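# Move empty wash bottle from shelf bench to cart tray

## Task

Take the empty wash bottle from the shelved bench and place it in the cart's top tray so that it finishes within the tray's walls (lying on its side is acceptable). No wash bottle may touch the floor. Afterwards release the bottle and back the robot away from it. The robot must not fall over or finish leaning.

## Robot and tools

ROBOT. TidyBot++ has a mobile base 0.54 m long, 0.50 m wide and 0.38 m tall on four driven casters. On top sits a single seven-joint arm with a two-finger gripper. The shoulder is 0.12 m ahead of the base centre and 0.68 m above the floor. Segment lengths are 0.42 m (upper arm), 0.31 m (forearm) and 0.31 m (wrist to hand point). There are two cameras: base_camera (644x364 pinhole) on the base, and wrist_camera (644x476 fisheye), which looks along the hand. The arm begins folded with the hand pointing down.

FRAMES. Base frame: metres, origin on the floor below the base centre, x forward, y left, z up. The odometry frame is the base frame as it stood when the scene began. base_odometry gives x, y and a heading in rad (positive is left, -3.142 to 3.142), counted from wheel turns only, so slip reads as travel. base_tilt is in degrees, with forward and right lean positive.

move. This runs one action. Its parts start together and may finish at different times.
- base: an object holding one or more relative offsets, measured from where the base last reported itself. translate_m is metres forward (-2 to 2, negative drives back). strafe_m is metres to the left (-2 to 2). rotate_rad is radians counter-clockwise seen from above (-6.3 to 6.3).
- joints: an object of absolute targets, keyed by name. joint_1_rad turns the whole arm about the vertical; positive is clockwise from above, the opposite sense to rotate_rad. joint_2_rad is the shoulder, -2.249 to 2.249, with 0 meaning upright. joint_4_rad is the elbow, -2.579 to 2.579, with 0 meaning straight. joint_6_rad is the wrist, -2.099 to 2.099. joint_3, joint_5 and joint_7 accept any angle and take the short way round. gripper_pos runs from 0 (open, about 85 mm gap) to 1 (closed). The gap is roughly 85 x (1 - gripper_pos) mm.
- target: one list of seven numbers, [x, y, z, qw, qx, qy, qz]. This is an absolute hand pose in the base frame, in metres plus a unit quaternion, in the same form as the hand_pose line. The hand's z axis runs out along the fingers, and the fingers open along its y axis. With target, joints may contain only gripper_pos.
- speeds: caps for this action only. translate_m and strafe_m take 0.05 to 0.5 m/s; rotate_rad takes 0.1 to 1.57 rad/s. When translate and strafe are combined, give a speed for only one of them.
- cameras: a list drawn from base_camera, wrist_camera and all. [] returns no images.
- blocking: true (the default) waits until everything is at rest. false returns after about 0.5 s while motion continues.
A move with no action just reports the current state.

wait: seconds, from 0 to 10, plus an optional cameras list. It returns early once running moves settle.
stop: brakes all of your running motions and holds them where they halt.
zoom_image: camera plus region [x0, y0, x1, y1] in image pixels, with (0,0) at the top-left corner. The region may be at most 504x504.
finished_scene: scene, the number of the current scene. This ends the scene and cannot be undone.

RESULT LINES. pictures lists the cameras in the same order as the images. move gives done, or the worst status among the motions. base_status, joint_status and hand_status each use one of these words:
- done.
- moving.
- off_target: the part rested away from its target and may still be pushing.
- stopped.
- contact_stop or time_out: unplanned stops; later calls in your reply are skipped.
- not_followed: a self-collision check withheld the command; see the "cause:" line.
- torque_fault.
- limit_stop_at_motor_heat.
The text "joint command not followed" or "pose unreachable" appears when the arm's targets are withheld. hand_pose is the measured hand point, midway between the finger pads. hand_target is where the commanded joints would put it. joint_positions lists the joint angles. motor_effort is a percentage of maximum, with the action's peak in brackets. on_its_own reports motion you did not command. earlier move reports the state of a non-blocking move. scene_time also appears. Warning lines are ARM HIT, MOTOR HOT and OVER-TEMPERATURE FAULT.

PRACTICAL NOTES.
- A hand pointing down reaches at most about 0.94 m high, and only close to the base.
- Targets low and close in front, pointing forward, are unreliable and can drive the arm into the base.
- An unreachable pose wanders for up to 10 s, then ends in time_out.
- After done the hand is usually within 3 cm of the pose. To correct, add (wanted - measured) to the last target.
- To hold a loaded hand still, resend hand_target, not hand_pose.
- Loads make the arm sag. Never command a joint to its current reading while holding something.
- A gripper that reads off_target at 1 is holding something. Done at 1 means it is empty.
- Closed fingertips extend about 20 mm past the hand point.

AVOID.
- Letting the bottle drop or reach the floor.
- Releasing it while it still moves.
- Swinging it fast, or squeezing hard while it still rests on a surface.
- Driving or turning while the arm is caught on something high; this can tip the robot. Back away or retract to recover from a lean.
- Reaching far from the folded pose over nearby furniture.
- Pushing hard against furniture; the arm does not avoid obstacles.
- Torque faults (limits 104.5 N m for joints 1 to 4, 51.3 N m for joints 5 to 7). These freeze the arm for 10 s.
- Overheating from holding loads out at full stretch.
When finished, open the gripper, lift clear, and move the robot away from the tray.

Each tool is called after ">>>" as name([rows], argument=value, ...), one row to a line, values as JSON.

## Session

>>> move(joints={"joint_2_rad": 0.0, "joint_4_rad": -1.3, "joint_6_rad": -0.6}, cameras=["wrist_camera"])

>>> move(base={"rotate_rad": 1.57}, cameras=["wrist_camera"])

>>> move(base={"rotate_rad": 1.57}, cameras=["wrist_camera"])

>>> move(base={"rotate_rad": 1.57}, cameras=["wrist_camera"])

Scene clock: 2.50 s.
move: done
base_odometry: x=+0.000 y=+0.000 heading=+0.000
base_tilt: forward=+0.1 right=-0.7
base_status: not commanded
joint_positions: joint_1_rad=-0.026 joint_2_rad=-0.028 joint_3_rad=+3.151 joint_4_rad=-1.302 joint_5_rad=-0.045 joint_6_rad=-0.637 joint_7_rad=+1.596 gripper_pos=+0.000
joint_status: all done
motor_effort: joint_1_rad=+0(1) joint_2_rad=-20(20) joint_3_rad=+0(1) joint_4_rad=+21(21) joint_5_rad=+0(1) joint_6_rad=+8(8) joint_7_rad=+0(1)
hand_pose: x=+0.7009 y=+0.0192 z=+1.0907 quat_wxyz=(-0.019, +0.816, +0.010, +0.577) (m; base frame)
hand_target: x=+0.7163 y=+0.0192 z=+1.0862 quat_wxyz=(-0.019, +0.813, +0.009, +0.582) (m; base frame)
hand_status: not commanded
pictures: wrist_camera
camera_calibration:
wrist_camera: T_world_to_cam=[[0.0176973, -0.999178, -0.0364768, 0.0506332], [-0.316786, 0.0289996, -0.948053, 1.31389], [0.948332, 0.0283334, -0.316013, -0.186568], [0, 0, 0, 1]] pos_world=[0.592254, 0.0177755, 1.18852]

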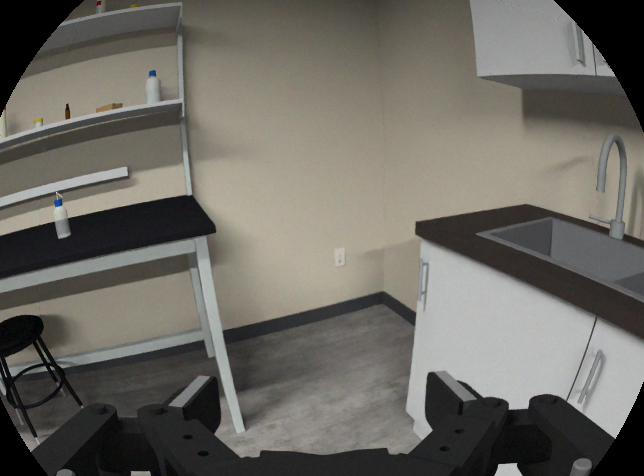

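Scene clock: 4.83 s.
move: done
base_odometry: x=+0.000 y=+0.000 heading=+1.569
base_tilt: forward=+0.1 right=-0.7
base_status: done
joint_positions: joint_1_rad=-0.028 joint_2_rad=-0.007 joint_3_rad=+3.148 joint_4_rad=-1.302 joint_5_rad=-0.045 joint_6_rad=-0.633 joint_7_rad=+1.596 gripper_pos=+0.000
joint_status: not commanded
motor_effort: joint_1_rad=+0(5) joint_2_rad=-22(25) joint_3_rad=+0(3) joint_4_rad=+21(22) joint_5_rad=+0(2) joint_6_rad=+8(8) joint_7_rad=+0(0)
hand_pose: x=+0.7097 y=+0.0226 z=+1.0798 quat_wxyz=(-0.020, +0.821, +0.012, +0.570) (m; base frame)
hand_target: x=+0.7163 y=+0.0192 z=+1.0862 quat_wxyz=(-0.019, +0.813, +0.009, +0.582) (m; base frame)
hand_status: not commanded
pictures: wrist_camera
camera_calibration:
wrist_camera: T_world_to_cam=[[0.0222743, -0.999092, -0.0363213, 0.0499606], [-0.332319, 0.0268654, -0.942784, 1.31158], [0.942904, 0.0330701, -0.331419, -0.178041], [0, 0, 0, 1]] pos_world=[0.602626, 0.0205668, 1.17935]

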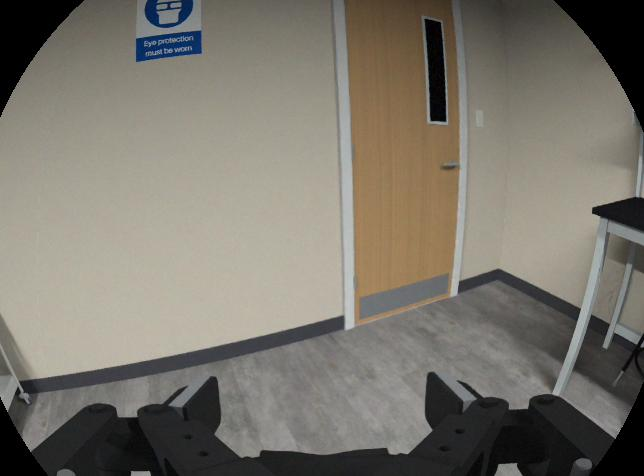

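Scene clock: 7.17 s.
move: done
base_odometry: x=+0.000 y=+0.000 heading=+3.138
base_tilt: forward=+0.1 right=-0.7
base_status: done
joint_positions: joint_1_rad=-0.029 joint_2_rad=-0.006 joint_3_rad=+3.147 joint_4_rad=-1.302 joint_5_rad=-0.045 joint_6_rad=-0.632 joint_7_rad=+1.596 gripper_pos=+0.000
joint_status: not commanded
motor_effort: joint_1_rad=+0(4) joint_2_rad=-21(25) joint_3_rad=+0(4) joint_4_rad=+21(22) joint_5_rad=+0(1) joint_6_rad=+8(8) joint_7_rad=+0(0)
hand_pose: x=+0.7101 y=+0.0240 z=+1.0794 quat_wxyz=(-0.021, +0.821, +0.013, +0.570) (m; base frame)
hand_target: x=+0.7163 y=+0.0192 z=+1.0862 quat_wxyz=(-0.019, +0.813, +0.009, +0.582) (m; base frame)
hand_status: not commanded
pictures: wrist_camera
camera_calibration:
wrist_camera: T_world_to_cam=[[0.024597, -0.999037, -0.0363415, 0.0497519], [-0.332763, 0.0260974, -0.942649, 1.31146], [0.94269, 0.0352795, -0.331801, -0.178143], [0, 0, 0, 1]] pos_world=[0.603116, 0.0217629, 1.17895]

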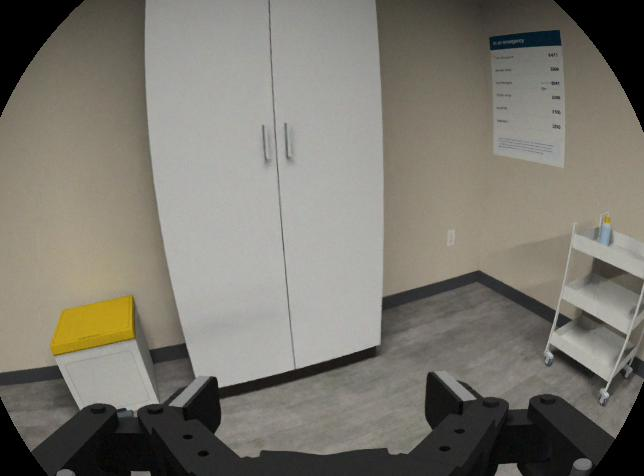

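Scene clock: 9.50 s.
move: done
base_odometry: x=+0.000 y=+0.000 heading=-1.576
base_tilt: forward=+0.1 right=-0.7
base_status: done
joint_positions: joint_1_rad=-0.030 joint_2_rad=-0.006 joint_3_rad=+3.146 joint_4_rad=-1.302 joint_5_rad=-0.045 joint_6_rad=-0.632 joint_7_rad=+1.596 gripper_pos=+0.000
joint_status: not commanded
motor_effort: joint_1_rad=+0(4) joint_2_rad=-21(25) joint_3_rad=+0(4) joint_4_rad=+21(22) joint_5_rad=+0(1) joint_6_rad=+7(8) joint_7_rad=+0(0)
hand_pose: x=+0.7104 y=+0.0248 z=+1.0791 quat_wxyz=(-0.021, +0.821, +0.013, +0.570) (m; base frame)
hand_target: x=+0.7163 y=+0.0192 z=+1.0862 quat_wxyz=(-0.019, +0.813, +0.009, +0.582) (m; base frame)
hand_status: not commanded
pictures: wrist_camera
camera_calibration:
wrist_camera: T_world_to_cam=[[0.0258841, -0.999006, -0.0362989, 0.049507], [-0.333104, 0.0256166, -0.942542, 1.31145], [0.942535, 0.0364882, -0.332109, -0.178077], [0, 0, 0, 1]] pos_world=[0.603411, 0.0223606, 1.17875]

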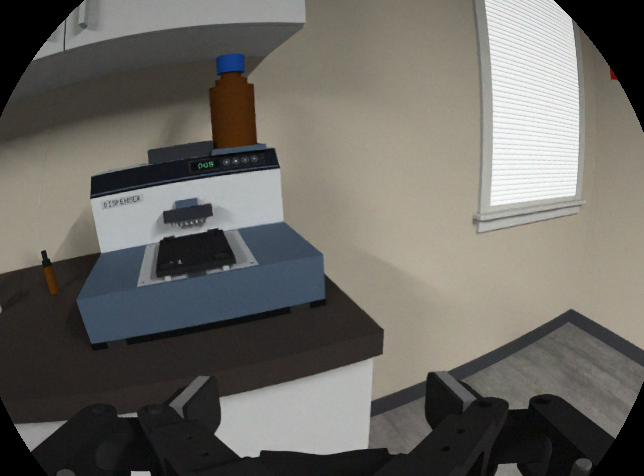

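>>> move(base={"rotate_rad": -4.05}, cameras=["wrist_camera"])

Scene clock: 24.80 s.
move: done
base_odometry: x=+0.000 y=+0.000 heading=+0.659
base_tilt: forward=+0.1 right=-0.7
base_status: done
joint_positions: joint_1_rad=-0.030 joint_2_rad=-0.005 joint_3_rad=+3.146 joint_4_rad=-1.302 joint_5_rad=-0.045 joint_6_rad=-0.632 joint_7_rad=+1.596 gripper_pos=+0.000
joint_status: not commanded
motor_effort: joint_1_rad=+0(4) joint_2_rad=-20(25) joint_3_rad=+0(4) joint_4_rad=+21(22) joint_5_rad=+0(1) joint_6_rad=+7(8) joint_7_rad=+0(0)
hand_pose: x=+0.7107 y=+0.0244 z=+1.0787 quat_wxyz=(-0.021, +0.821, +0.013, +0.570) (m; base frame)
hand_target: x=+0.7163 y=+0.0192 z=+1.0862 quat_wxyz=(-0.019, +0.813, +0.009, +0.582) (m; base frame)
hand_status: not commanded
pictures: wrist_camera
camera_calibration:
wrist_camera: T_world_to_cam=[[0.0253301, -0.999019, -0.0363225, 0.0495495], [-0.333486, 0.0258084, -0.942402, 1.31137], [0.942415, 0.0359842, -0.332505, -0.177994], [0, 0, 0, 1]] pos_world=[0.603813, 0.0220616, 1.17845]

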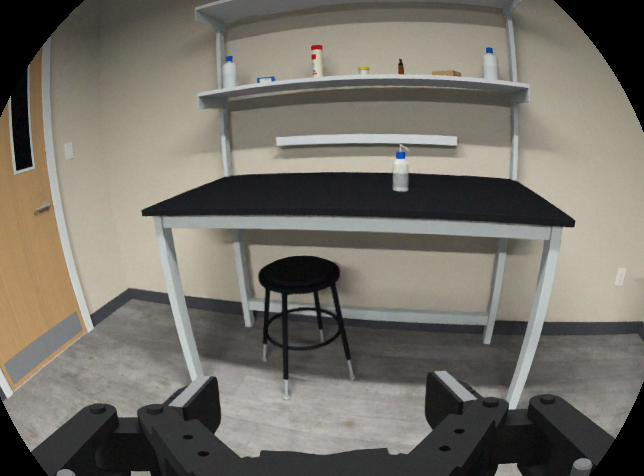

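>>> move(base={"translate_m": 1.08, "strafe_m": -0.09, "rotate_rad": -0.185}, joints={"joint_1_rad": 0.0, "joint_2_rad": 0.165, "joint_3_rad": 3.14, "joint_4_rad": -1.55, "joint_5_rad": 0.0, "joint_6_rad": 0.1, "joint_7_rad": 1.57})

Scene clock: 83.87 s.
move: done
base_odometry: x=+0.909 y=+0.590 heading=+0.473
base_tilt: forward=+0.1 right=-0.7
base_status: done
joint_positions: joint_1_rad=-0.010 joint_2_rad=+0.154 joint_3_rad=+3.146 joint_4_rad=-1.537 joint_5_rad=-0.044 joint_6_rad=+0.067 joint_7_rad=+1.596 gripper_pos=+0.000
joint_status: all done
motor_effort: joint_1_rad=+0(4) joint_2_rad=-27(31) joint_3_rad=+0(3) joint_4_rad=+21(24) joint_5_rad=+0(1) joint_6_rad=+8(9) joint_7_rad=+0(2)
hand_pose: x=+0.8065 y=+0.0044 z=+1.0435 quat_wxyz=(-0.007, +0.726, -0.006, +0.688) (m; base frame)
hand_target: x=+0.8102 y=+0.0023 z=+1.0379 quat_wxyz=(-0.001, +0.723, +0.000, +0.691) (m; base frame)
hand_status: not commanded
pictures: base_camera, wrist_camera
camera_calibration:
wrist_camera: T_world_to_cam=[[-0.0131481, -0.999101, -0.0402985, 0.0610992], [-0.0345019, 0.0407313, -0.998574, 1.12801], [0.999318, -0.0117389, -0.0350064, -0.635413], [0, 0, 0, 1]] pos_world=[0.674702, 0.00763989, 1.10662]

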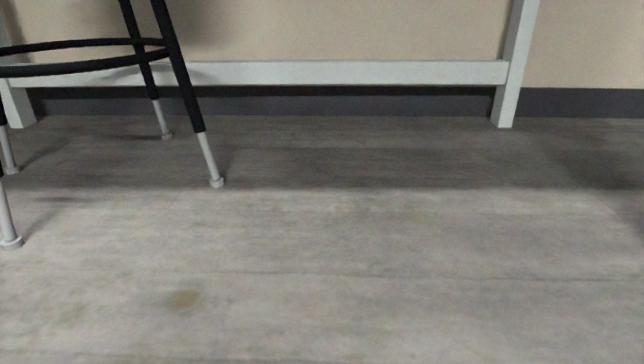

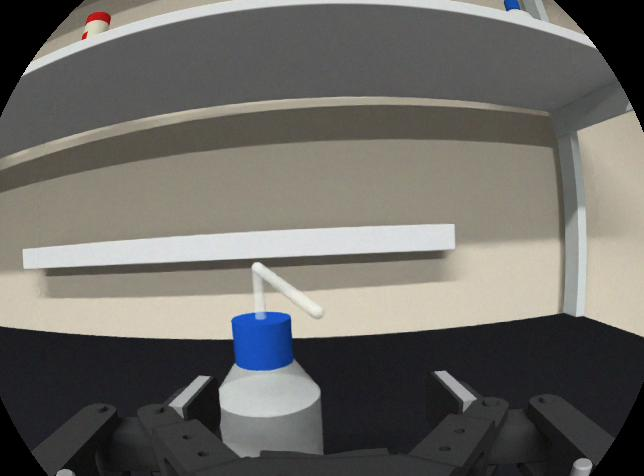

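>>> move(base={"strafe_m": 0.034}, speeds={"strafe_m": 0.2}, joints={"joint_6_rad": 0.145}, cameras=["wrist_camera"])

>>> move(base={"translate_m": 0.045}, speeds={"translate_m": 0.15}, cameras=["wrist_camera"])

Scene clock: 106.13 s.
move: done
base_odometry: x=+0.894 y=+0.620 heading=+0.472
base_tilt: forward=+0.1 right=-0.7
base_status: done
joint_positions: joint_1_rad=-0.009 joint_2_rad=+0.154 joint_3_rad=+3.143 joint_4_rad=-1.537 joint_5_rad=-0.044 joint_6_rad=+0.119 joint_7_rad=+1.596 gripper_pos=+0.000
joint_status: all done
motor_effort: joint_1_rad=-1(4) joint_2_rad=-27(30) joint_3_rad=-1(3) joint_4_rad=+22(23) joint_5_rad=+0(1) joint_6_rad=+8(9) joint_7_rad=+0(0)
hand_pose: x=+0.8070 y=+0.0045 z=+1.0597 quat_wxyz=(-0.007, +0.707, -0.006, +0.707) (m; base frame)
hand_target: x=+0.8105 y=+0.0023 z=+1.0519 quat_wxyz=(-0.001, +0.707, +0.000, +0.707) (m; base frame)
hand_status: not commanded
pictures: wrist_camera
camera_calibration:
wrist_camera: T_world_to_cam=[[-0.0119246, -0.999074, -0.0413355, 0.0619712], [0.0177025, 0.041121, -0.998997, 1.10252], [0.999772, -0.0126443, 0.0171957, -0.690884], [0, 0, 0, 1]] pos_world=[0.671948, 0.00784136, 1.11585]

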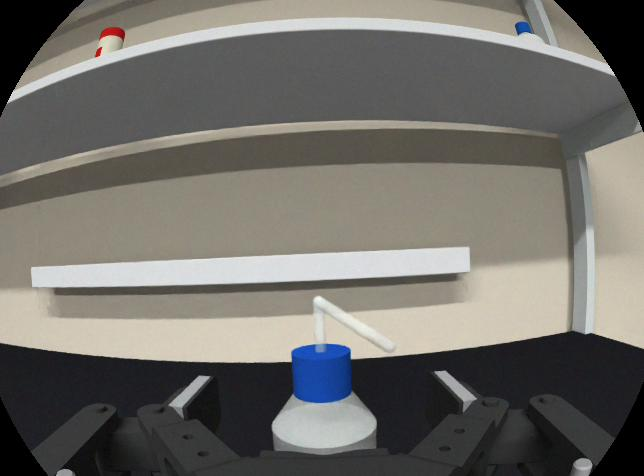

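Scene clock: 107.10 s.
move: done
base_odometry: x=+0.934 y=+0.641 heading=+0.473
base_tilt: forward=+0.1 right=-0.7
base_status: done
joint_positions: joint_1_rad=-0.009 joint_2_rad=+0.162 joint_3_rad=+3.143 joint_4_rad=-1.537 joint_5_rad=-0.044 joint_6_rad=+0.120 joint_7_rad=+1.596 gripper_pos=+0.000
joint_status: not commanded
motor_effort: joint_1_rad=+0(2) joint_2_rad=-27(32) joint_3_rad=+0(1) joint_4_rad=+21(23) joint_5_rad=+0(1) joint_6_rad=+8(9) joint_7_rad=+0(0)
hand_pose: x=+0.8101 y=+0.0045 z=+1.0538 quat_wxyz=(-0.007, +0.710, -0.006, +0.704) (m; base frame)
hand_target: x=+0.8105 y=+0.0023 z=+1.0519 quat_wxyz=(-0.001, +0.707, +0.000, +0.707) (m; base frame)
hand_status: not commanded
pictures: wrist_camera
camera_calibration:
wrist_camera: T_world_to_cam=[[-0.0122631, -0.999074, -0.0412361, 0.0619344], [0.00951025, 0.0411208, -0.999109, 1.10333], [0.99988, -0.0126444, 0.00899717, -0.685357], [0, 0, 0, 1]] pos_world=[0.675541, 0.00784136, 1.11106]

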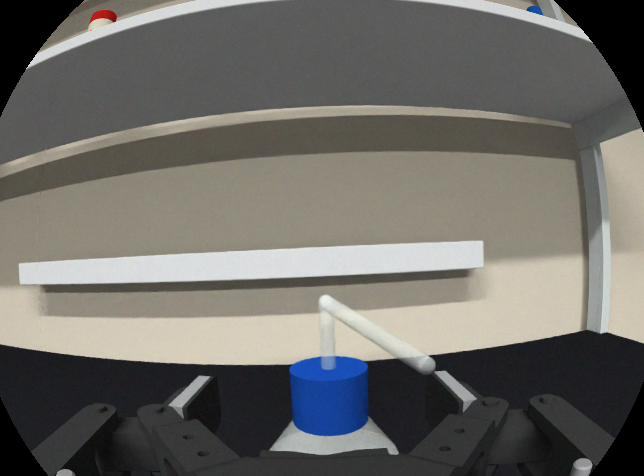

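>>> move(base={"translate_m": 0.016}, speeds={"translate_m": 0.1}, joints={"joint_2_rad": 0.172}, cameras=["wrist_camera"])

Scene clock: 148.40 s.
move: done
base_odometry: x=+0.948 y=+0.649 heading=+0.473
base_tilt: forward=+0.1 right=-0.7
base_status: done
joint_positions: joint_1_rad=-0.009 joint_2_rad=+0.169 joint_3_rad=+3.143 joint_4_rad=-1.537 joint_5_rad=-0.044 joint_6_rad=+0.120 joint_7_rad=+1.596 gripper_pos=+0.000
joint_status: all done
motor_effort: joint_1_rad=+0(2) joint_2_rad=-27(32) joint_3_rad=+0(2) joint_4_rad=+22(23) joint_5_rad=+0(1) joint_6_rad=+8(9) joint_7_rad=+0(0)
hand_pose: x=+0.8125 y=+0.0046 z=+1.0494 quat_wxyz=(-0.007, +0.713, -0.006, +0.702) (m; base frame)
hand_target: x=+0.8131 y=+0.0023 z=+1.0471 quat_wxyz=(-0.001, +0.709, +0.000, +0.705) (m; base frame)
hand_status: not commanded
pictures: wrist_camera
camera_calibration:
wrist_camera: T_world_to_cam=[[-0.0125255, -0.999078, -0.041055, 0.0617979], [0.00311535, 0.0410191, -0.999154, 1.1041], [0.999917, -0.0126428, 0.0025987, -0.681058], [0, 0, 0, 1]] pos_world=[0.678336, 0.00784127, 1.10747]

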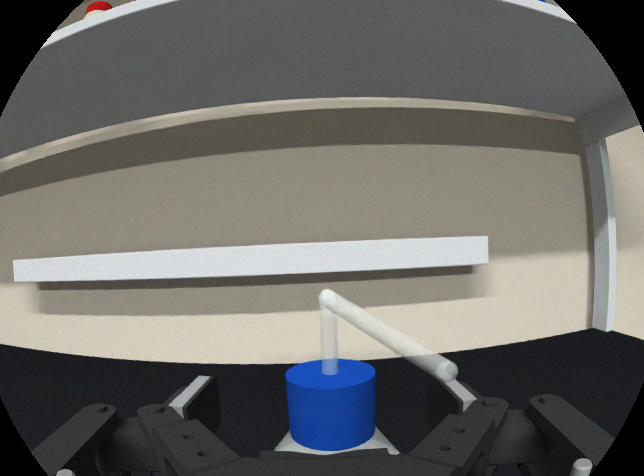

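>>> move(joints={"gripper_pos": 0.85}, cameras=["wrist_camera"])

Scene clock: 158.53 s.
move: off_target
base_odometry: x=+0.948 y=+0.649 heading=+0.473
base_tilt: forward=+0.1 right=-0.7
base_status: not commanded
joint_positions: joint_1_rad=-0.008 joint_2_rad=+0.167 joint_3_rad=+3.143 joint_4_rad=-1.538 joint_5_rad=-0.044 joint_6_rad=+0.126 joint_7_rad=+1.596 gripper_pos=+0.673
joint_status: gripper_pos off_target (ended at +0.673, target +0.850)
motor_effort: joint_1_rad=+0(3) joint_2_rad=-27(29) joint_3_rad=-1(3) joint_4_rad=+22(23) joint_5_rad=+0(1) joint_6_rad=+8(9) joint_7_rad=+0(1)
hand_pose: x=+0.8118 y=+0.0043 z=+1.0522 quat_wxyz=(-0.007, +0.710, -0.006, +0.704) (m; base frame)
hand_target: x=+0.8131 y=+0.0023 z=+1.0471 quat_wxyz=(-0.001, +0.709, +0.000, +0.705) (m; base frame)
hand_status: not commanded
pictures: wrist_camera
camera_calibration:
wrist_camera: T_world_to_cam=[[-0.0127121, -0.99908, -0.040946, 0.0617636], [0.0107304, 0.0408106, -0.999109, 1.10069], [0.999862, -0.0131401, 0.0102017, -0.688366], [0, 0, 0, 1]] pos_world=[0.677245, 0.00774173, 1.10926]

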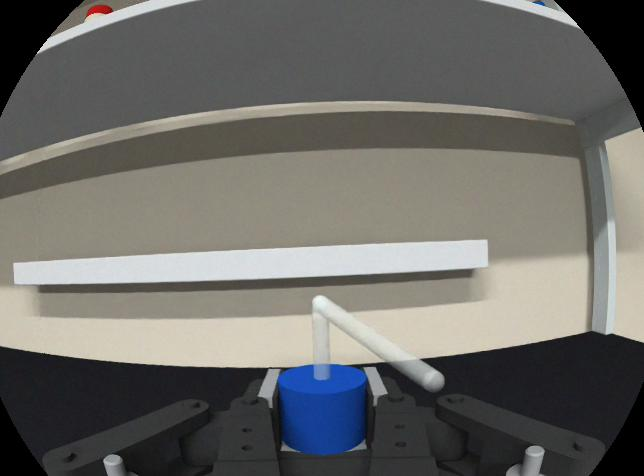

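>>> move(joints={"joint_4_rad": -1.35, "joint_6_rad": -0.06}, cameras=["wrist_camera"])

>>> move(base={"translate_m": -0.8}, cameras=["wrist_camera"])

>>> move(base={"translate_m": -1.41, "strafe_m": 0.705, "rotate_rad": 1.52}, speeds={"rotate_rad": 0.8}, joints={"joint_4_rad": -1.25, "joint_6_rad": -0.75})

Scene clock: 213.47 s.
move: done
base_odometry: x=+0.948 y=+0.649 heading=+0.473
base_tilt: forward=+0.1 right=-0.7
base_status: not commanded
joint_positions: joint_1_rad=-0.008 joint_2_rad=+0.167 joint_3_rad=+3.143 joint_4_rad=-1.351 joint_5_rad=-0.044 joint_6_rad=-0.022 joint_7_rad=+1.596 gripper_pos=+0.673
joint_status: all done
motor_effort: joint_1_rad=+0(1) joint_2_rad=-29(31) joint_3_rad=-1(1) joint_4_rad=+22(24) joint_5_rad=+0(1) joint_6_rad=+9(10) joint_7_rad=+0(0)
hand_pose: x=+0.8140 y=+0.0064 z=+1.1230 quat_wxyz=(-0.009, +0.696, -0.004, +0.718) (m; base frame)
hand_target: x=+0.8163 y=+0.0023 z=+1.1082 quat_wxyz=(-0.001, +0.711, +0.000, +0.703) (m; base frame)
hand_status: not commanded
pictures: wrist_camera
camera_calibration:
wrist_camera: T_world_to_cam=[[-0.0045896, -0.999116, -0.0417832, 0.0610225], [0.0495155, 0.0415054, -0.997911, 1.13845], [0.998763, -0.00664893, 0.0492813, -0.73435], [0, 0, 0, 1]] pos_world=[0.67735, 0.008834, 1.17482]

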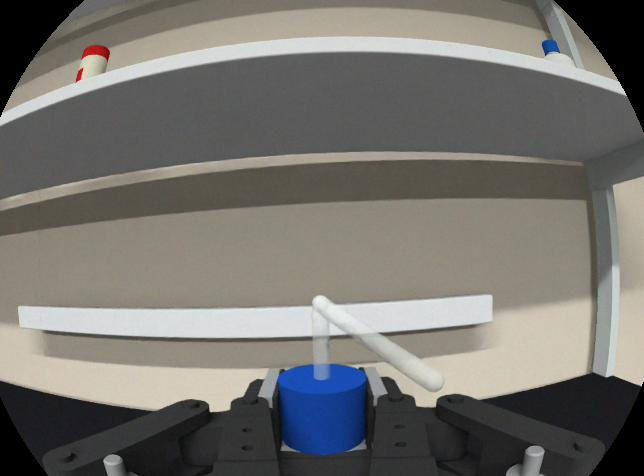

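Scene clock: 216.37 s.
move: done
base_odometry: x=+0.236 y=+0.284 heading=+0.473
base_tilt: forward=+0.1 right=-0.7
base_status: done
joint_positions: joint_1_rad=-0.007 joint_2_rad=+0.167 joint_3_rad=+3.143 joint_4_rad=-1.350 joint_5_rad=-0.044 joint_6_rad=-0.027 joint_7_rad=+1.596 gripper_pos=+0.673
joint_status: not commanded
motor_effort: joint_1_rad=+0(6) joint_2_rad=-30(34) joint_3_rad=-1(5) joint_4_rad=+22(24) joint_5_rad=+0(1) joint_6_rad=+9(9) joint_7_rad=+0(0)
hand_pose: x=+0.8142 y=+0.0058 z=+1.1214 quat_wxyz=(-0.009, +0.698, -0.004, +0.716) (m; base frame)
hand_target: x=+0.8163 y=+0.0023 z=+1.1082 quat_wxyz=(-0.001, +0.711, +0.000, +0.703) (m; base frame)
hand_status: not commanded
pictures: wrist_camera
camera_calibration:
wrist_camera: T_world_to_cam=[[-0.0055176, -0.999116, -0.0416774, 0.060993], [0.0441522, 0.041394, -0.998167, 1.1415], [0.99901, -0.00734763, 0.0438848, -0.728533], [0, 0, 0, 1]] pos_world=[0.677748, 0.00833481, 1.17392]

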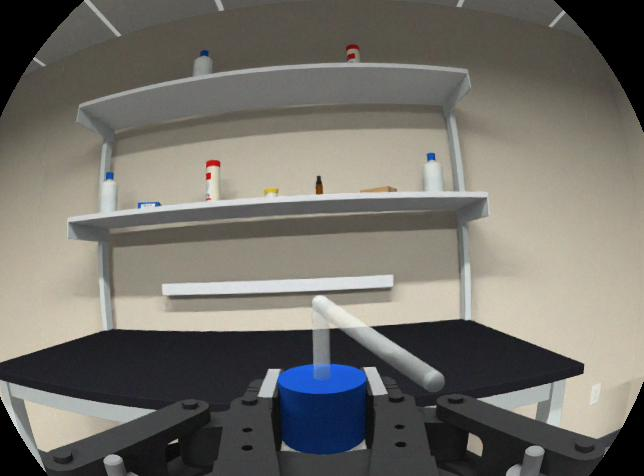

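Scene clock: 221.03 s.
move: done
base_odometry: x=-1.341 y=+0.270 heading=+1.994
base_tilt: forward=+0.1 right=-0.7
base_status: done
joint_positions: joint_1_rad=+0.001 joint_2_rad=+0.168 joint_3_rad=+3.144 joint_4_rad=-1.253 joint_5_rad=-0.042 joint_6_rad=-0.714 joint_7_rad=+1.596 gripper_pos=+0.673
joint_status: all done
motor_effort: joint_1_rad=+0(5) joint_2_rad=-27(32) joint_3_rad=-1(5) joint_4_rad=+21(23) joint_5_rad=+0(1) joint_6_rad=+7(8) joint_7_rad=+0(1)
hand_pose: x=+0.7634 y=+0.0081 z=+0.9775 quat_wxyz=(-0.013, +0.876, +0.002, +0.483) (m; base frame)
hand_target: x=+0.7586 y=+0.0023 z=+0.9669 quat_wxyz=(-0.001, +0.885, +0.000, +0.466) (m; base frame)
hand_status: not commanded
pictures: base_camera, wrist_camera
camera_calibration:
wrist_camera: T_world_to_cam=[[-0.00701155, -0.999439, -0.0327642, 0.0494994], [-0.518318, 0.0316524, -0.854602, 1.28912], [0.855159, 0.0109902, -0.518249, -0.0122303], [0, 0, 0, 1]] pos_world=[0.678982, 0.00880222, 1.09697]

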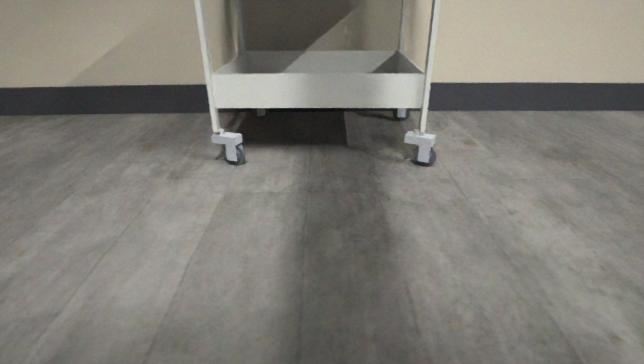

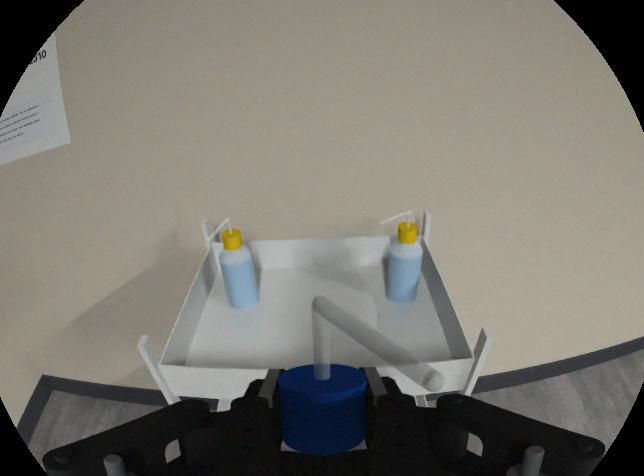

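>>> move(joints={"joint_2_rad": 0.275, "joint_4_rad": -1.825, "joint_6_rad": 0.53}, cameras=["wrist_camera"])

>>> move(base={"translate_m": 0.27, "strafe_m": 0.008}, speeds={"translate_m": 0.2}, cameras=["wrist_camera"])

>>> move(joints={"joint_2_rad": 0.37, "joint_4_rad": -1.945, "joint_6_rad": 0.735}, cameras=["wrist_camera"])

Scene clock: 259.53 s.
move: done
base_odometry: x=-1.341 y=+0.270 heading=+1.994
base_tilt: forward=+0.1 right=-0.7
base_status: not commanded
joint_positions: joint_1_rad=+0.001 joint_2_rad=+0.252 joint_3_rad=+3.144 joint_4_rad=-1.805 joint_5_rad=-0.042 joint_6_rad=+0.490 joint_7_rad=+1.596 gripper_pos=+0.673
joint_status: all done
motor_effort: joint_1_rad=+0(1) joint_2_rad=-29(32) joint_3_rad=-1(1) joint_4_rad=+21(23) joint_5_rad=+0(1) joint_6_rad=+8(9) joint_7_rad=+0(0)
hand_pose: x=+0.8129 y=-0.0068 z=+0.9434 quat_wxyz=(+0.004, +0.706, -0.012, +0.708) (m; base frame)
hand_target: x=+0.8159 y=+0.0023 z=+0.9283 quat_wxyz=(-0.001, +0.707, +0.000, +0.707) (m; base frame)
hand_status: not commanded
pictures: wrist_camera
camera_calibration:
wrist_camera: T_world_to_cam=[[-0.0361834, -0.998729, -0.0350806, 0.0597384], [0.0226618, 0.0342746, -0.999155, 0.982811], [0.999088, -0.0369478, 0.0213929, -0.698606], [0, 0, 0, 1]] pos_world=[0.677858, 0.000165123, 0.999022]

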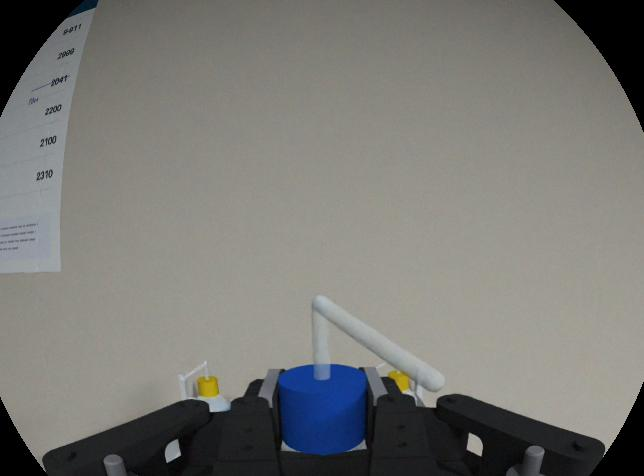

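Scene clock: 261.63 s.
move: done
base_odometry: x=-1.459 y=+0.513 heading=+1.994
base_tilt: forward=+0.1 right=-0.7
base_status: done
joint_positions: joint_1_rad=+0.001 joint_2_rad=+0.261 joint_3_rad=+3.144 joint_4_rad=-1.807 joint_5_rad=-0.042 joint_6_rad=+0.494 joint_7_rad=+1.596 gripper_pos=+0.673
joint_status: not commanded
motor_effort: joint_1_rad=+0(2) joint_2_rad=-30(33) joint_3_rad=-1(2) joint_4_rad=+20(22) joint_5_rad=+0(1) joint_6_rad=+9(9) joint_7_rad=+0(0)
hand_pose: x=+0.8150 y=-0.0069 z=+0.9370 quat_wxyz=(+0.004, +0.708, -0.012, +0.706) (m; base frame)
hand_target: x=+0.8159 y=+0.0023 z=+0.9283 quat_wxyz=(-0.001, +0.707, +0.000, +0.707) (m; base frame)
hand_status: not commanded
pictures: wrist_camera
camera_calibration:
wrist_camera: T_world_to_cam=[[-0.0366368, -0.998726, -0.0347136, 0.05958], [0.01537, 0.0341696, -0.999298, 0.98237], [0.99921, -0.0371447, 0.0140985, -0.693817], [0, 0, 0, 1]] pos_world=[0.680353, 0.000165263, 0.99353]

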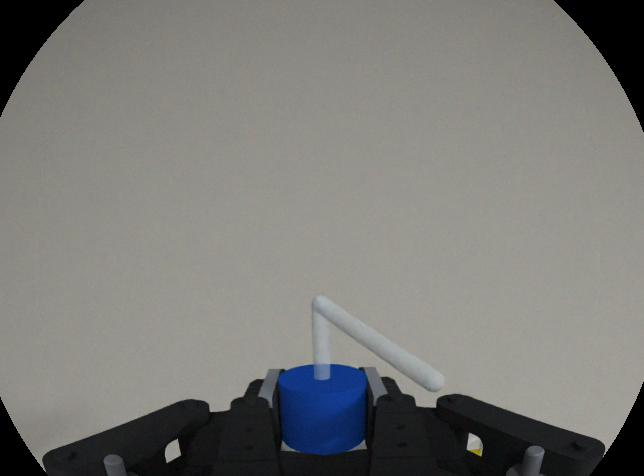

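Scene clock: 262.97 s.
move: done
base_odometry: x=-1.459 y=+0.513 heading=+1.994
base_tilt: forward=+0.1 right=-0.7
base_status: not commanded
joint_positions: joint_1_rad=+0.001 joint_2_rad=+0.360 joint_3_rad=+3.144 joint_4_rad=-1.933 joint_5_rad=-0.042 joint_6_rad=+0.697 joint_7_rad=+1.596 gripper_pos=+0.673
joint_status: all done
motor_effort: joint_1_rad=+0(1) joint_2_rad=-31(35) joint_3_rad=-1(1) joint_4_rad=+18(21) joint_5_rad=-1(1) joint_6_rad=+9(10) joint_7_rad=+0(0)
hand_pose: x=+0.8142 y=-0.0090 z=+0.8599 quat_wxyz=(+0.008, +0.716, -0.013, +0.698) (m; base frame)
hand_target: x=+0.8137 y=+0.0023 z=+0.8583 quat_wxyz=(-0.001, +0.710, +0.000, +0.704) (m; base frame)
hand_status: not commanded
pictures: wrist_camera
camera_calibration:
wrist_camera: T_world_to_cam=[[-0.044262, -0.998605, -0.0287818, 0.0557664], [-0.00593429, 0.0290724, -0.99956, 0.922992], [0.999002, -0.0440717, -0.00721281, -0.673591], [0, 0, 0, 1]] pos_world=[0.680864, -0.000831206, 0.919332]

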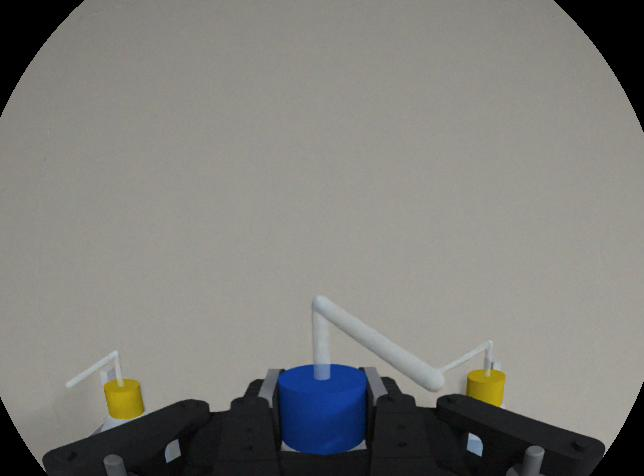

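>>> move(joints={"joint_2_rad": 0.46, "joint_4_rad": -2.002, "joint_6_rad": 0.86}, cameras=[])

>>> move(joints={"joint_2_rad": 0.47}, cameras=["wrist_camera"])

Scene clock: 281.70 s.
move: done
base_odometry: x=-1.459 y=+0.513 heading=+1.994
base_tilt: forward=+0.1 right=-0.7
base_status: not commanded
joint_positions: joint_1_rad=+0.001 joint_2_rad=+0.447 joint_3_rad=+3.144 joint_4_rad=-1.988 joint_5_rad=-0.042 joint_6_rad=+0.825 joint_7_rad=+1.596 gripper_pos=+0.673
joint_status: all done
motor_effort: joint_1_rad=+0(1) joint_2_rad=-33(36) joint_3_rad=+0(1) joint_4_rad=+16(19) joint_5_rad=+0(0) joint_6_rad=+9(10) joint_7_rad=+0(0)
hand_pose: x=+0.8159 y=-0.0102 z=+0.8093 quat_wxyz=(+0.011, +0.721, -0.013, +0.692) (m; base frame)
hand_target: x=+0.8145 y=+0.0023 z=+0.8046 quat_wxyz=(-0.001, +0.718, +0.000, +0.696) (m; base frame)
hand_status: not commanded
pictures: none
No camera images: "cameras" was empty.

Scene clock: 282.20 s.
move: done
base_odometry: x=-1.459 y=+0.513 heading=+1.994
base_tilt: forward=+0.1 right=-0.7
base_status: not commanded
joint_positions: joint_1_rad=+0.001 joint_2_rad=+0.450 joint_3_rad=+3.144 joint_4_rad=-1.988 joint_5_rad=-0.042 joint_6_rad=+0.825 joint_7_rad=+1.596 gripper_pos=+0.673
joint_status: all done
motor_effort: joint_1_rad=+1(1) joint_2_rad=-33(34) joint_3_rad=-1(1) joint_4_rad=+17(17) joint_5_rad=+0(0) joint_6_rad=+9(9) joint_7_rad=+0(0)
hand_pose: x=+0.8162 y=-0.0102 z=+0.8073 quat_wxyz=(+0.011, +0.722, -0.013, +0.691) (m; base frame)
hand_target: x=+0.8157 y=+0.0023 z=+0.7976 quat_wxyz=(-0.001, +0.722, +0.000, +0.692) (m; base frame)
hand_status: not commanded
pictures: wrist_camera
camera_calibration:
wrist_camera: T_world_to_cam=[[-0.0485207, -0.998533, -0.0240373, 0.0528496], [-0.0238604, 0.0252175, -0.999397, 0.884963], [0.998537, -0.0479179, -0.025049, -0.661253], [0, 0, 0, 1]] pos_world=[0.683965, -0.00123029, 0.869136]

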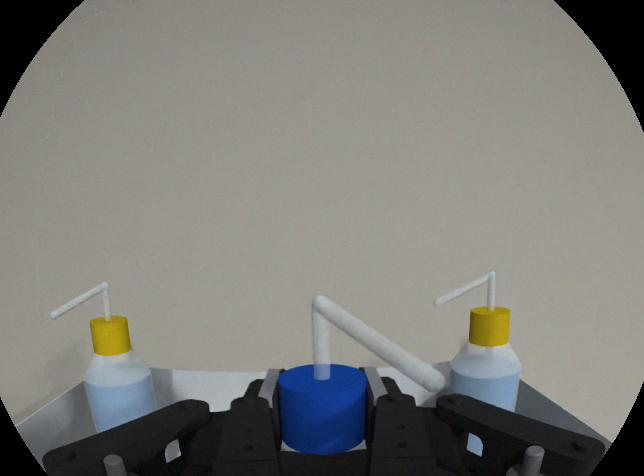

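>>> move(joints={"joint_2_rad": 0.477}, cameras=[])

>>> move(joints={"joint_2_rad": 0.484}, cameras=[])

>>> move(joints={"joint_2_rad": 0.49}, cameras=["wrist_camera"])

Scene clock: 290.93 s.
move: done
base_odometry: x=-1.459 y=+0.513 heading=+1.994
base_tilt: forward=+0.2 right=-0.7
base_status: not commanded
joint_positions: joint_1_rad=+0.001 joint_2_rad=+0.453 joint_3_rad=+3.144 joint_4_rad=-1.988 joint_5_rad=-0.042 joint_6_rad=+0.825 joint_7_rad=+1.596 gripper_pos=+0.673
joint_status: all done
motor_effort: joint_1_rad=+0(1) joint_2_rad=-33(34) joint_3_rad=-1(1) joint_4_rad=+16(17) joint_5_rad=+0(0) joint_6_rad=+8(9) joint_7_rad=+0(0)
hand_pose: x=+0.8166 y=-0.0102 z=+0.8052 quat_wxyz=(+0.011, +0.723, -0.013, +0.690) (m; base frame)
hand_target: x=+0.8165 y=+0.0023 z=+0.7927 quat_wxyz=(-0.001, +0.724, +0.000, +0.690) (m; base frame)
hand_status: not commanded
pictures: none
No camera images: "cameras" was empty.

Scene clock: 291.47 s.
move: done
base_odometry: x=-1.459 y=+0.513 heading=+1.994
base_tilt: forward=+0.2 right=-0.8
base_status: not commanded
joint_positions: joint_1_rad=+0.001 joint_2_rad=+0.459 joint_3_rad=+3.144 joint_4_rad=-1.988 joint_5_rad=-0.042 joint_6_rad=+0.825 joint_7_rad=+1.596 gripper_pos=+0.673
joint_status: all done
motor_effort: joint_1_rad=+0(1) joint_2_rad=-32(34) joint_3_rad=+0(1) joint_4_rad=+16(17) joint_5_rad=+0(1) joint_6_rad=+9(9) joint_7_rad=+0(0)
hand_pose: x=+0.8172 y=-0.0102 z=+0.8015 quat_wxyz=(+0.011, +0.725, -0.013, +0.688) (m; base frame)
hand_target: x=+0.8172 y=+0.0023 z=+0.7879 quat_wxyz=(-0.001, +0.726, +0.000, +0.687) (m; base frame)
hand_status: not commanded
pictures: none
No camera images: "cameras" was empty.

Scene clock: 291.93 s.
move: done
base_odometry: x=-1.459 y=+0.513 heading=+1.994
base_tilt: forward=+0.1 right=-0.7
base_status: not commanded
joint_positions: joint_1_rad=+0.001 joint_2_rad=+0.461 joint_3_rad=+3.144 joint_4_rad=-1.988 joint_5_rad=-0.042 joint_6_rad=+0.827 joint_7_rad=+1.596 gripper_pos=+0.673
joint_status: all done
motor_effort: joint_1_rad=+0(1) joint_2_rad=-32(34) joint_3_rad=-1(1) joint_4_rad=+15(16) joint_5_rad=+0(1) joint_6_rad=+8(9) joint_7_rad=+0(0)
hand_pose: x=+0.8176 y=-0.0102 z=+0.8004 quat_wxyz=(+0.011, +0.725, -0.013, +0.688) (m; base frame)
hand_target: x=+0.8179 y=+0.0023 z=+0.7837 quat_wxyz=(-0.001, +0.728, +0.000, +0.685) (m; base frame)
hand_status: not commanded
pictures: wrist_camera
camera_calibration:
wrist_camera: T_world_to_cam=[[-0.0487222, -0.998535, -0.0235195, 0.0524934], [-0.0324717, 0.0251186, -0.999157, 0.884919], [0.998284, -0.0479174, -0.0336479, -0.65569], [0, 0, 0, 1]] pos_world=[0.685858, -0.00123038, 0.863345]

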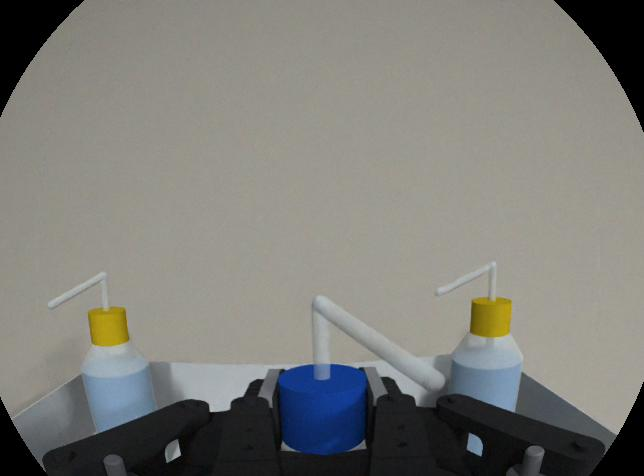

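>>> move(joints={"gripper_pos": 0.2}, cameras=["wrist_camera"])

Scene clock: 300.03 s.
move: done
base_odometry: x=-1.459 y=+0.513 heading=+1.994
base_tilt: forward=+0.2 right=-0.7
base_status: not commanded
joint_positions: joint_1_rad=+0.001 joint_2_rad=+0.462 joint_3_rad=+3.144 joint_4_rad=-1.988 joint_5_rad=-0.042 joint_6_rad=+0.828 joint_7_rad=+1.596 gripper_pos=+0.200
joint_status: all done
motor_effort: joint_1_rad=+0(1) joint_2_rad=-33(34) joint_3_rad=+0(1) joint_4_rad=+16(16) joint_5_rad=+0(0) joint_6_rad=+8(8) joint_7_rad=+0(0)
hand_pose: x=+0.8177 y=-0.0103 z=+0.8000 quat_wxyz=(+0.011, +0.725, -0.013, +0.688) (m; base frame)
hand_target: x=+0.8179 y=+0.0023 z=+0.7837 quat_wxyz=(-0.001, +0.728, +0.000, +0.685) (m; base frame)
hand_status: not commanded
pictures: wrist_camera
camera_calibration:
wrist_camera: T_world_to_cam=[[-0.0488263, -0.998531, -0.0235048, 0.0524478], [-0.0326689, 0.0251168, -0.999151, 0.884655], [0.998273, -0.0480169, -0.0338472, -0.655629], [0, 0, 0, 1]] pos_world=[0.685958, -0.00133027, 0.862945]

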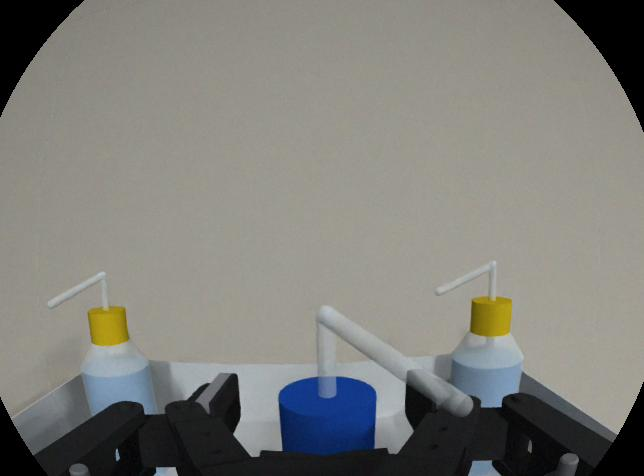

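>>> move(base={"translate_m": -0.2}, speeds={"translate_m": 0.15}, cameras=["wrist_camera"])

Scene clock: 307.73 s.
move: done
base_odometry: x=-1.377 y=+0.330 heading=+1.994
base_tilt: forward=+0.1 right=-0.7
base_status: done
joint_positions: joint_1_rad=+0.001 joint_2_rad=+0.469 joint_3_rad=+3.144 joint_4_rad=-1.989 joint_5_rad=-0.042 joint_6_rad=+0.828 joint_7_rad=+1.596 gripper_pos=+0.200
joint_status: not commanded
motor_effort: joint_1_rad=+0(2) joint_2_rad=-33(35) joint_3_rad=-1(2) joint_4_rad=+16(17) joint_5_rad=+0(1) joint_6_rad=+8(9) joint_7_rad=+0(0)
hand_pose: x=+0.8183 y=-0.0102 z=+0.7951 quat_wxyz=(+0.011, +0.728, -0.013, +0.686) (m; base frame)
hand_target: x=+0.8179 y=+0.0023 z=+0.7837 quat_wxyz=(-0.001, +0.728, +0.000, +0.685) (m; base frame)
hand_status: not commanded
pictures: wrist_camera
camera_calibration:
wrist_camera: T_world_to_cam=[[-0.0488807, -0.998538, -0.0230716, 0.0521723], [-0.0395782, 0.0250175, -0.998903, 0.885234], [0.99802, -0.047914, -0.0407432, -0.650754], [0, 0, 0, 1]] pos_world=[0.687052, -0.00123048, 0.858953]

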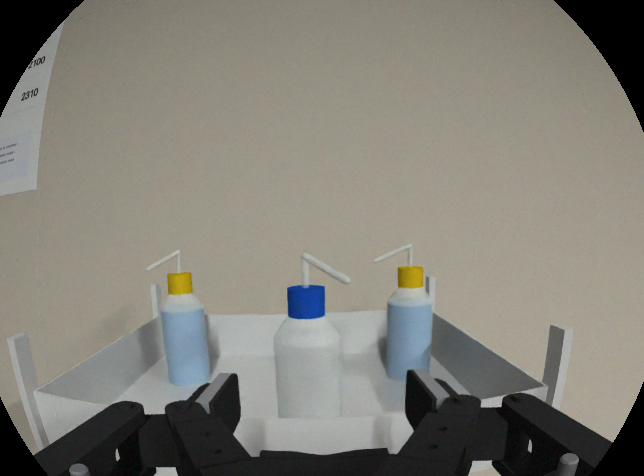

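>>> move(base={"translate_m": -0.15}, cameras=["wrist_camera"])

>>> finished_scene(scene=2)

Scene clock: 315.70 s.
move: done
base_odometry: x=-1.315 y=+0.193 heading=+1.994
base_tilt: forward=+0.1 right=-0.7
base_status: done
joint_positions: joint_1_rad=+0.001 joint_2_rad=+0.471 joint_3_rad=+3.144 joint_4_rad=-1.991 joint_5_rad=-0.042 joint_6_rad=+0.829 joint_7_rad=+1.596 gripper_pos=+0.200
joint_status: not commanded
motor_effort: joint_1_rad=+0(2) joint_2_rad=-32(35) joint_3_rad=-1(1) joint_4_rad=+15(17) joint_5_rad=+0(1) joint_6_rad=+8(9) joint_7_rad=+0(0)
hand_pose: x=+0.8180 y=-0.0102 z=+0.7923 quat_wxyz=(+0.011, +0.729, -0.013, +0.684) (m; base frame)
hand_target: x=+0.8179 y=+0.0023 z=+0.7837 quat_wxyz=(-0.001, +0.728, +0.000, +0.685) (m; base frame)
hand_status: not commanded
pictures: wrist_camera
camera_calibration:
wrist_camera: T_world_to_cam=[[-0.0489793, -0.998538, -0.0228635, 0.0520038], [-0.0437857, 0.0250156, -0.998728, 0.885677], [0.99784, -0.0479159, -0.044947, -0.647019], [0, 0, 0, 1]] pos_world=[0.686948, -0.00123048, 0.856658]

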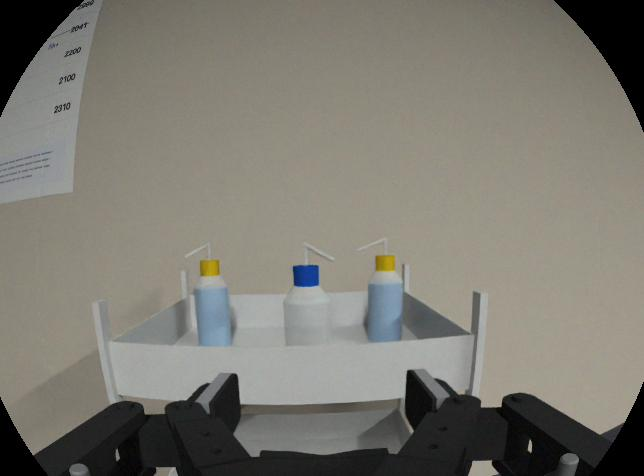

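The scene is finished: the task was done.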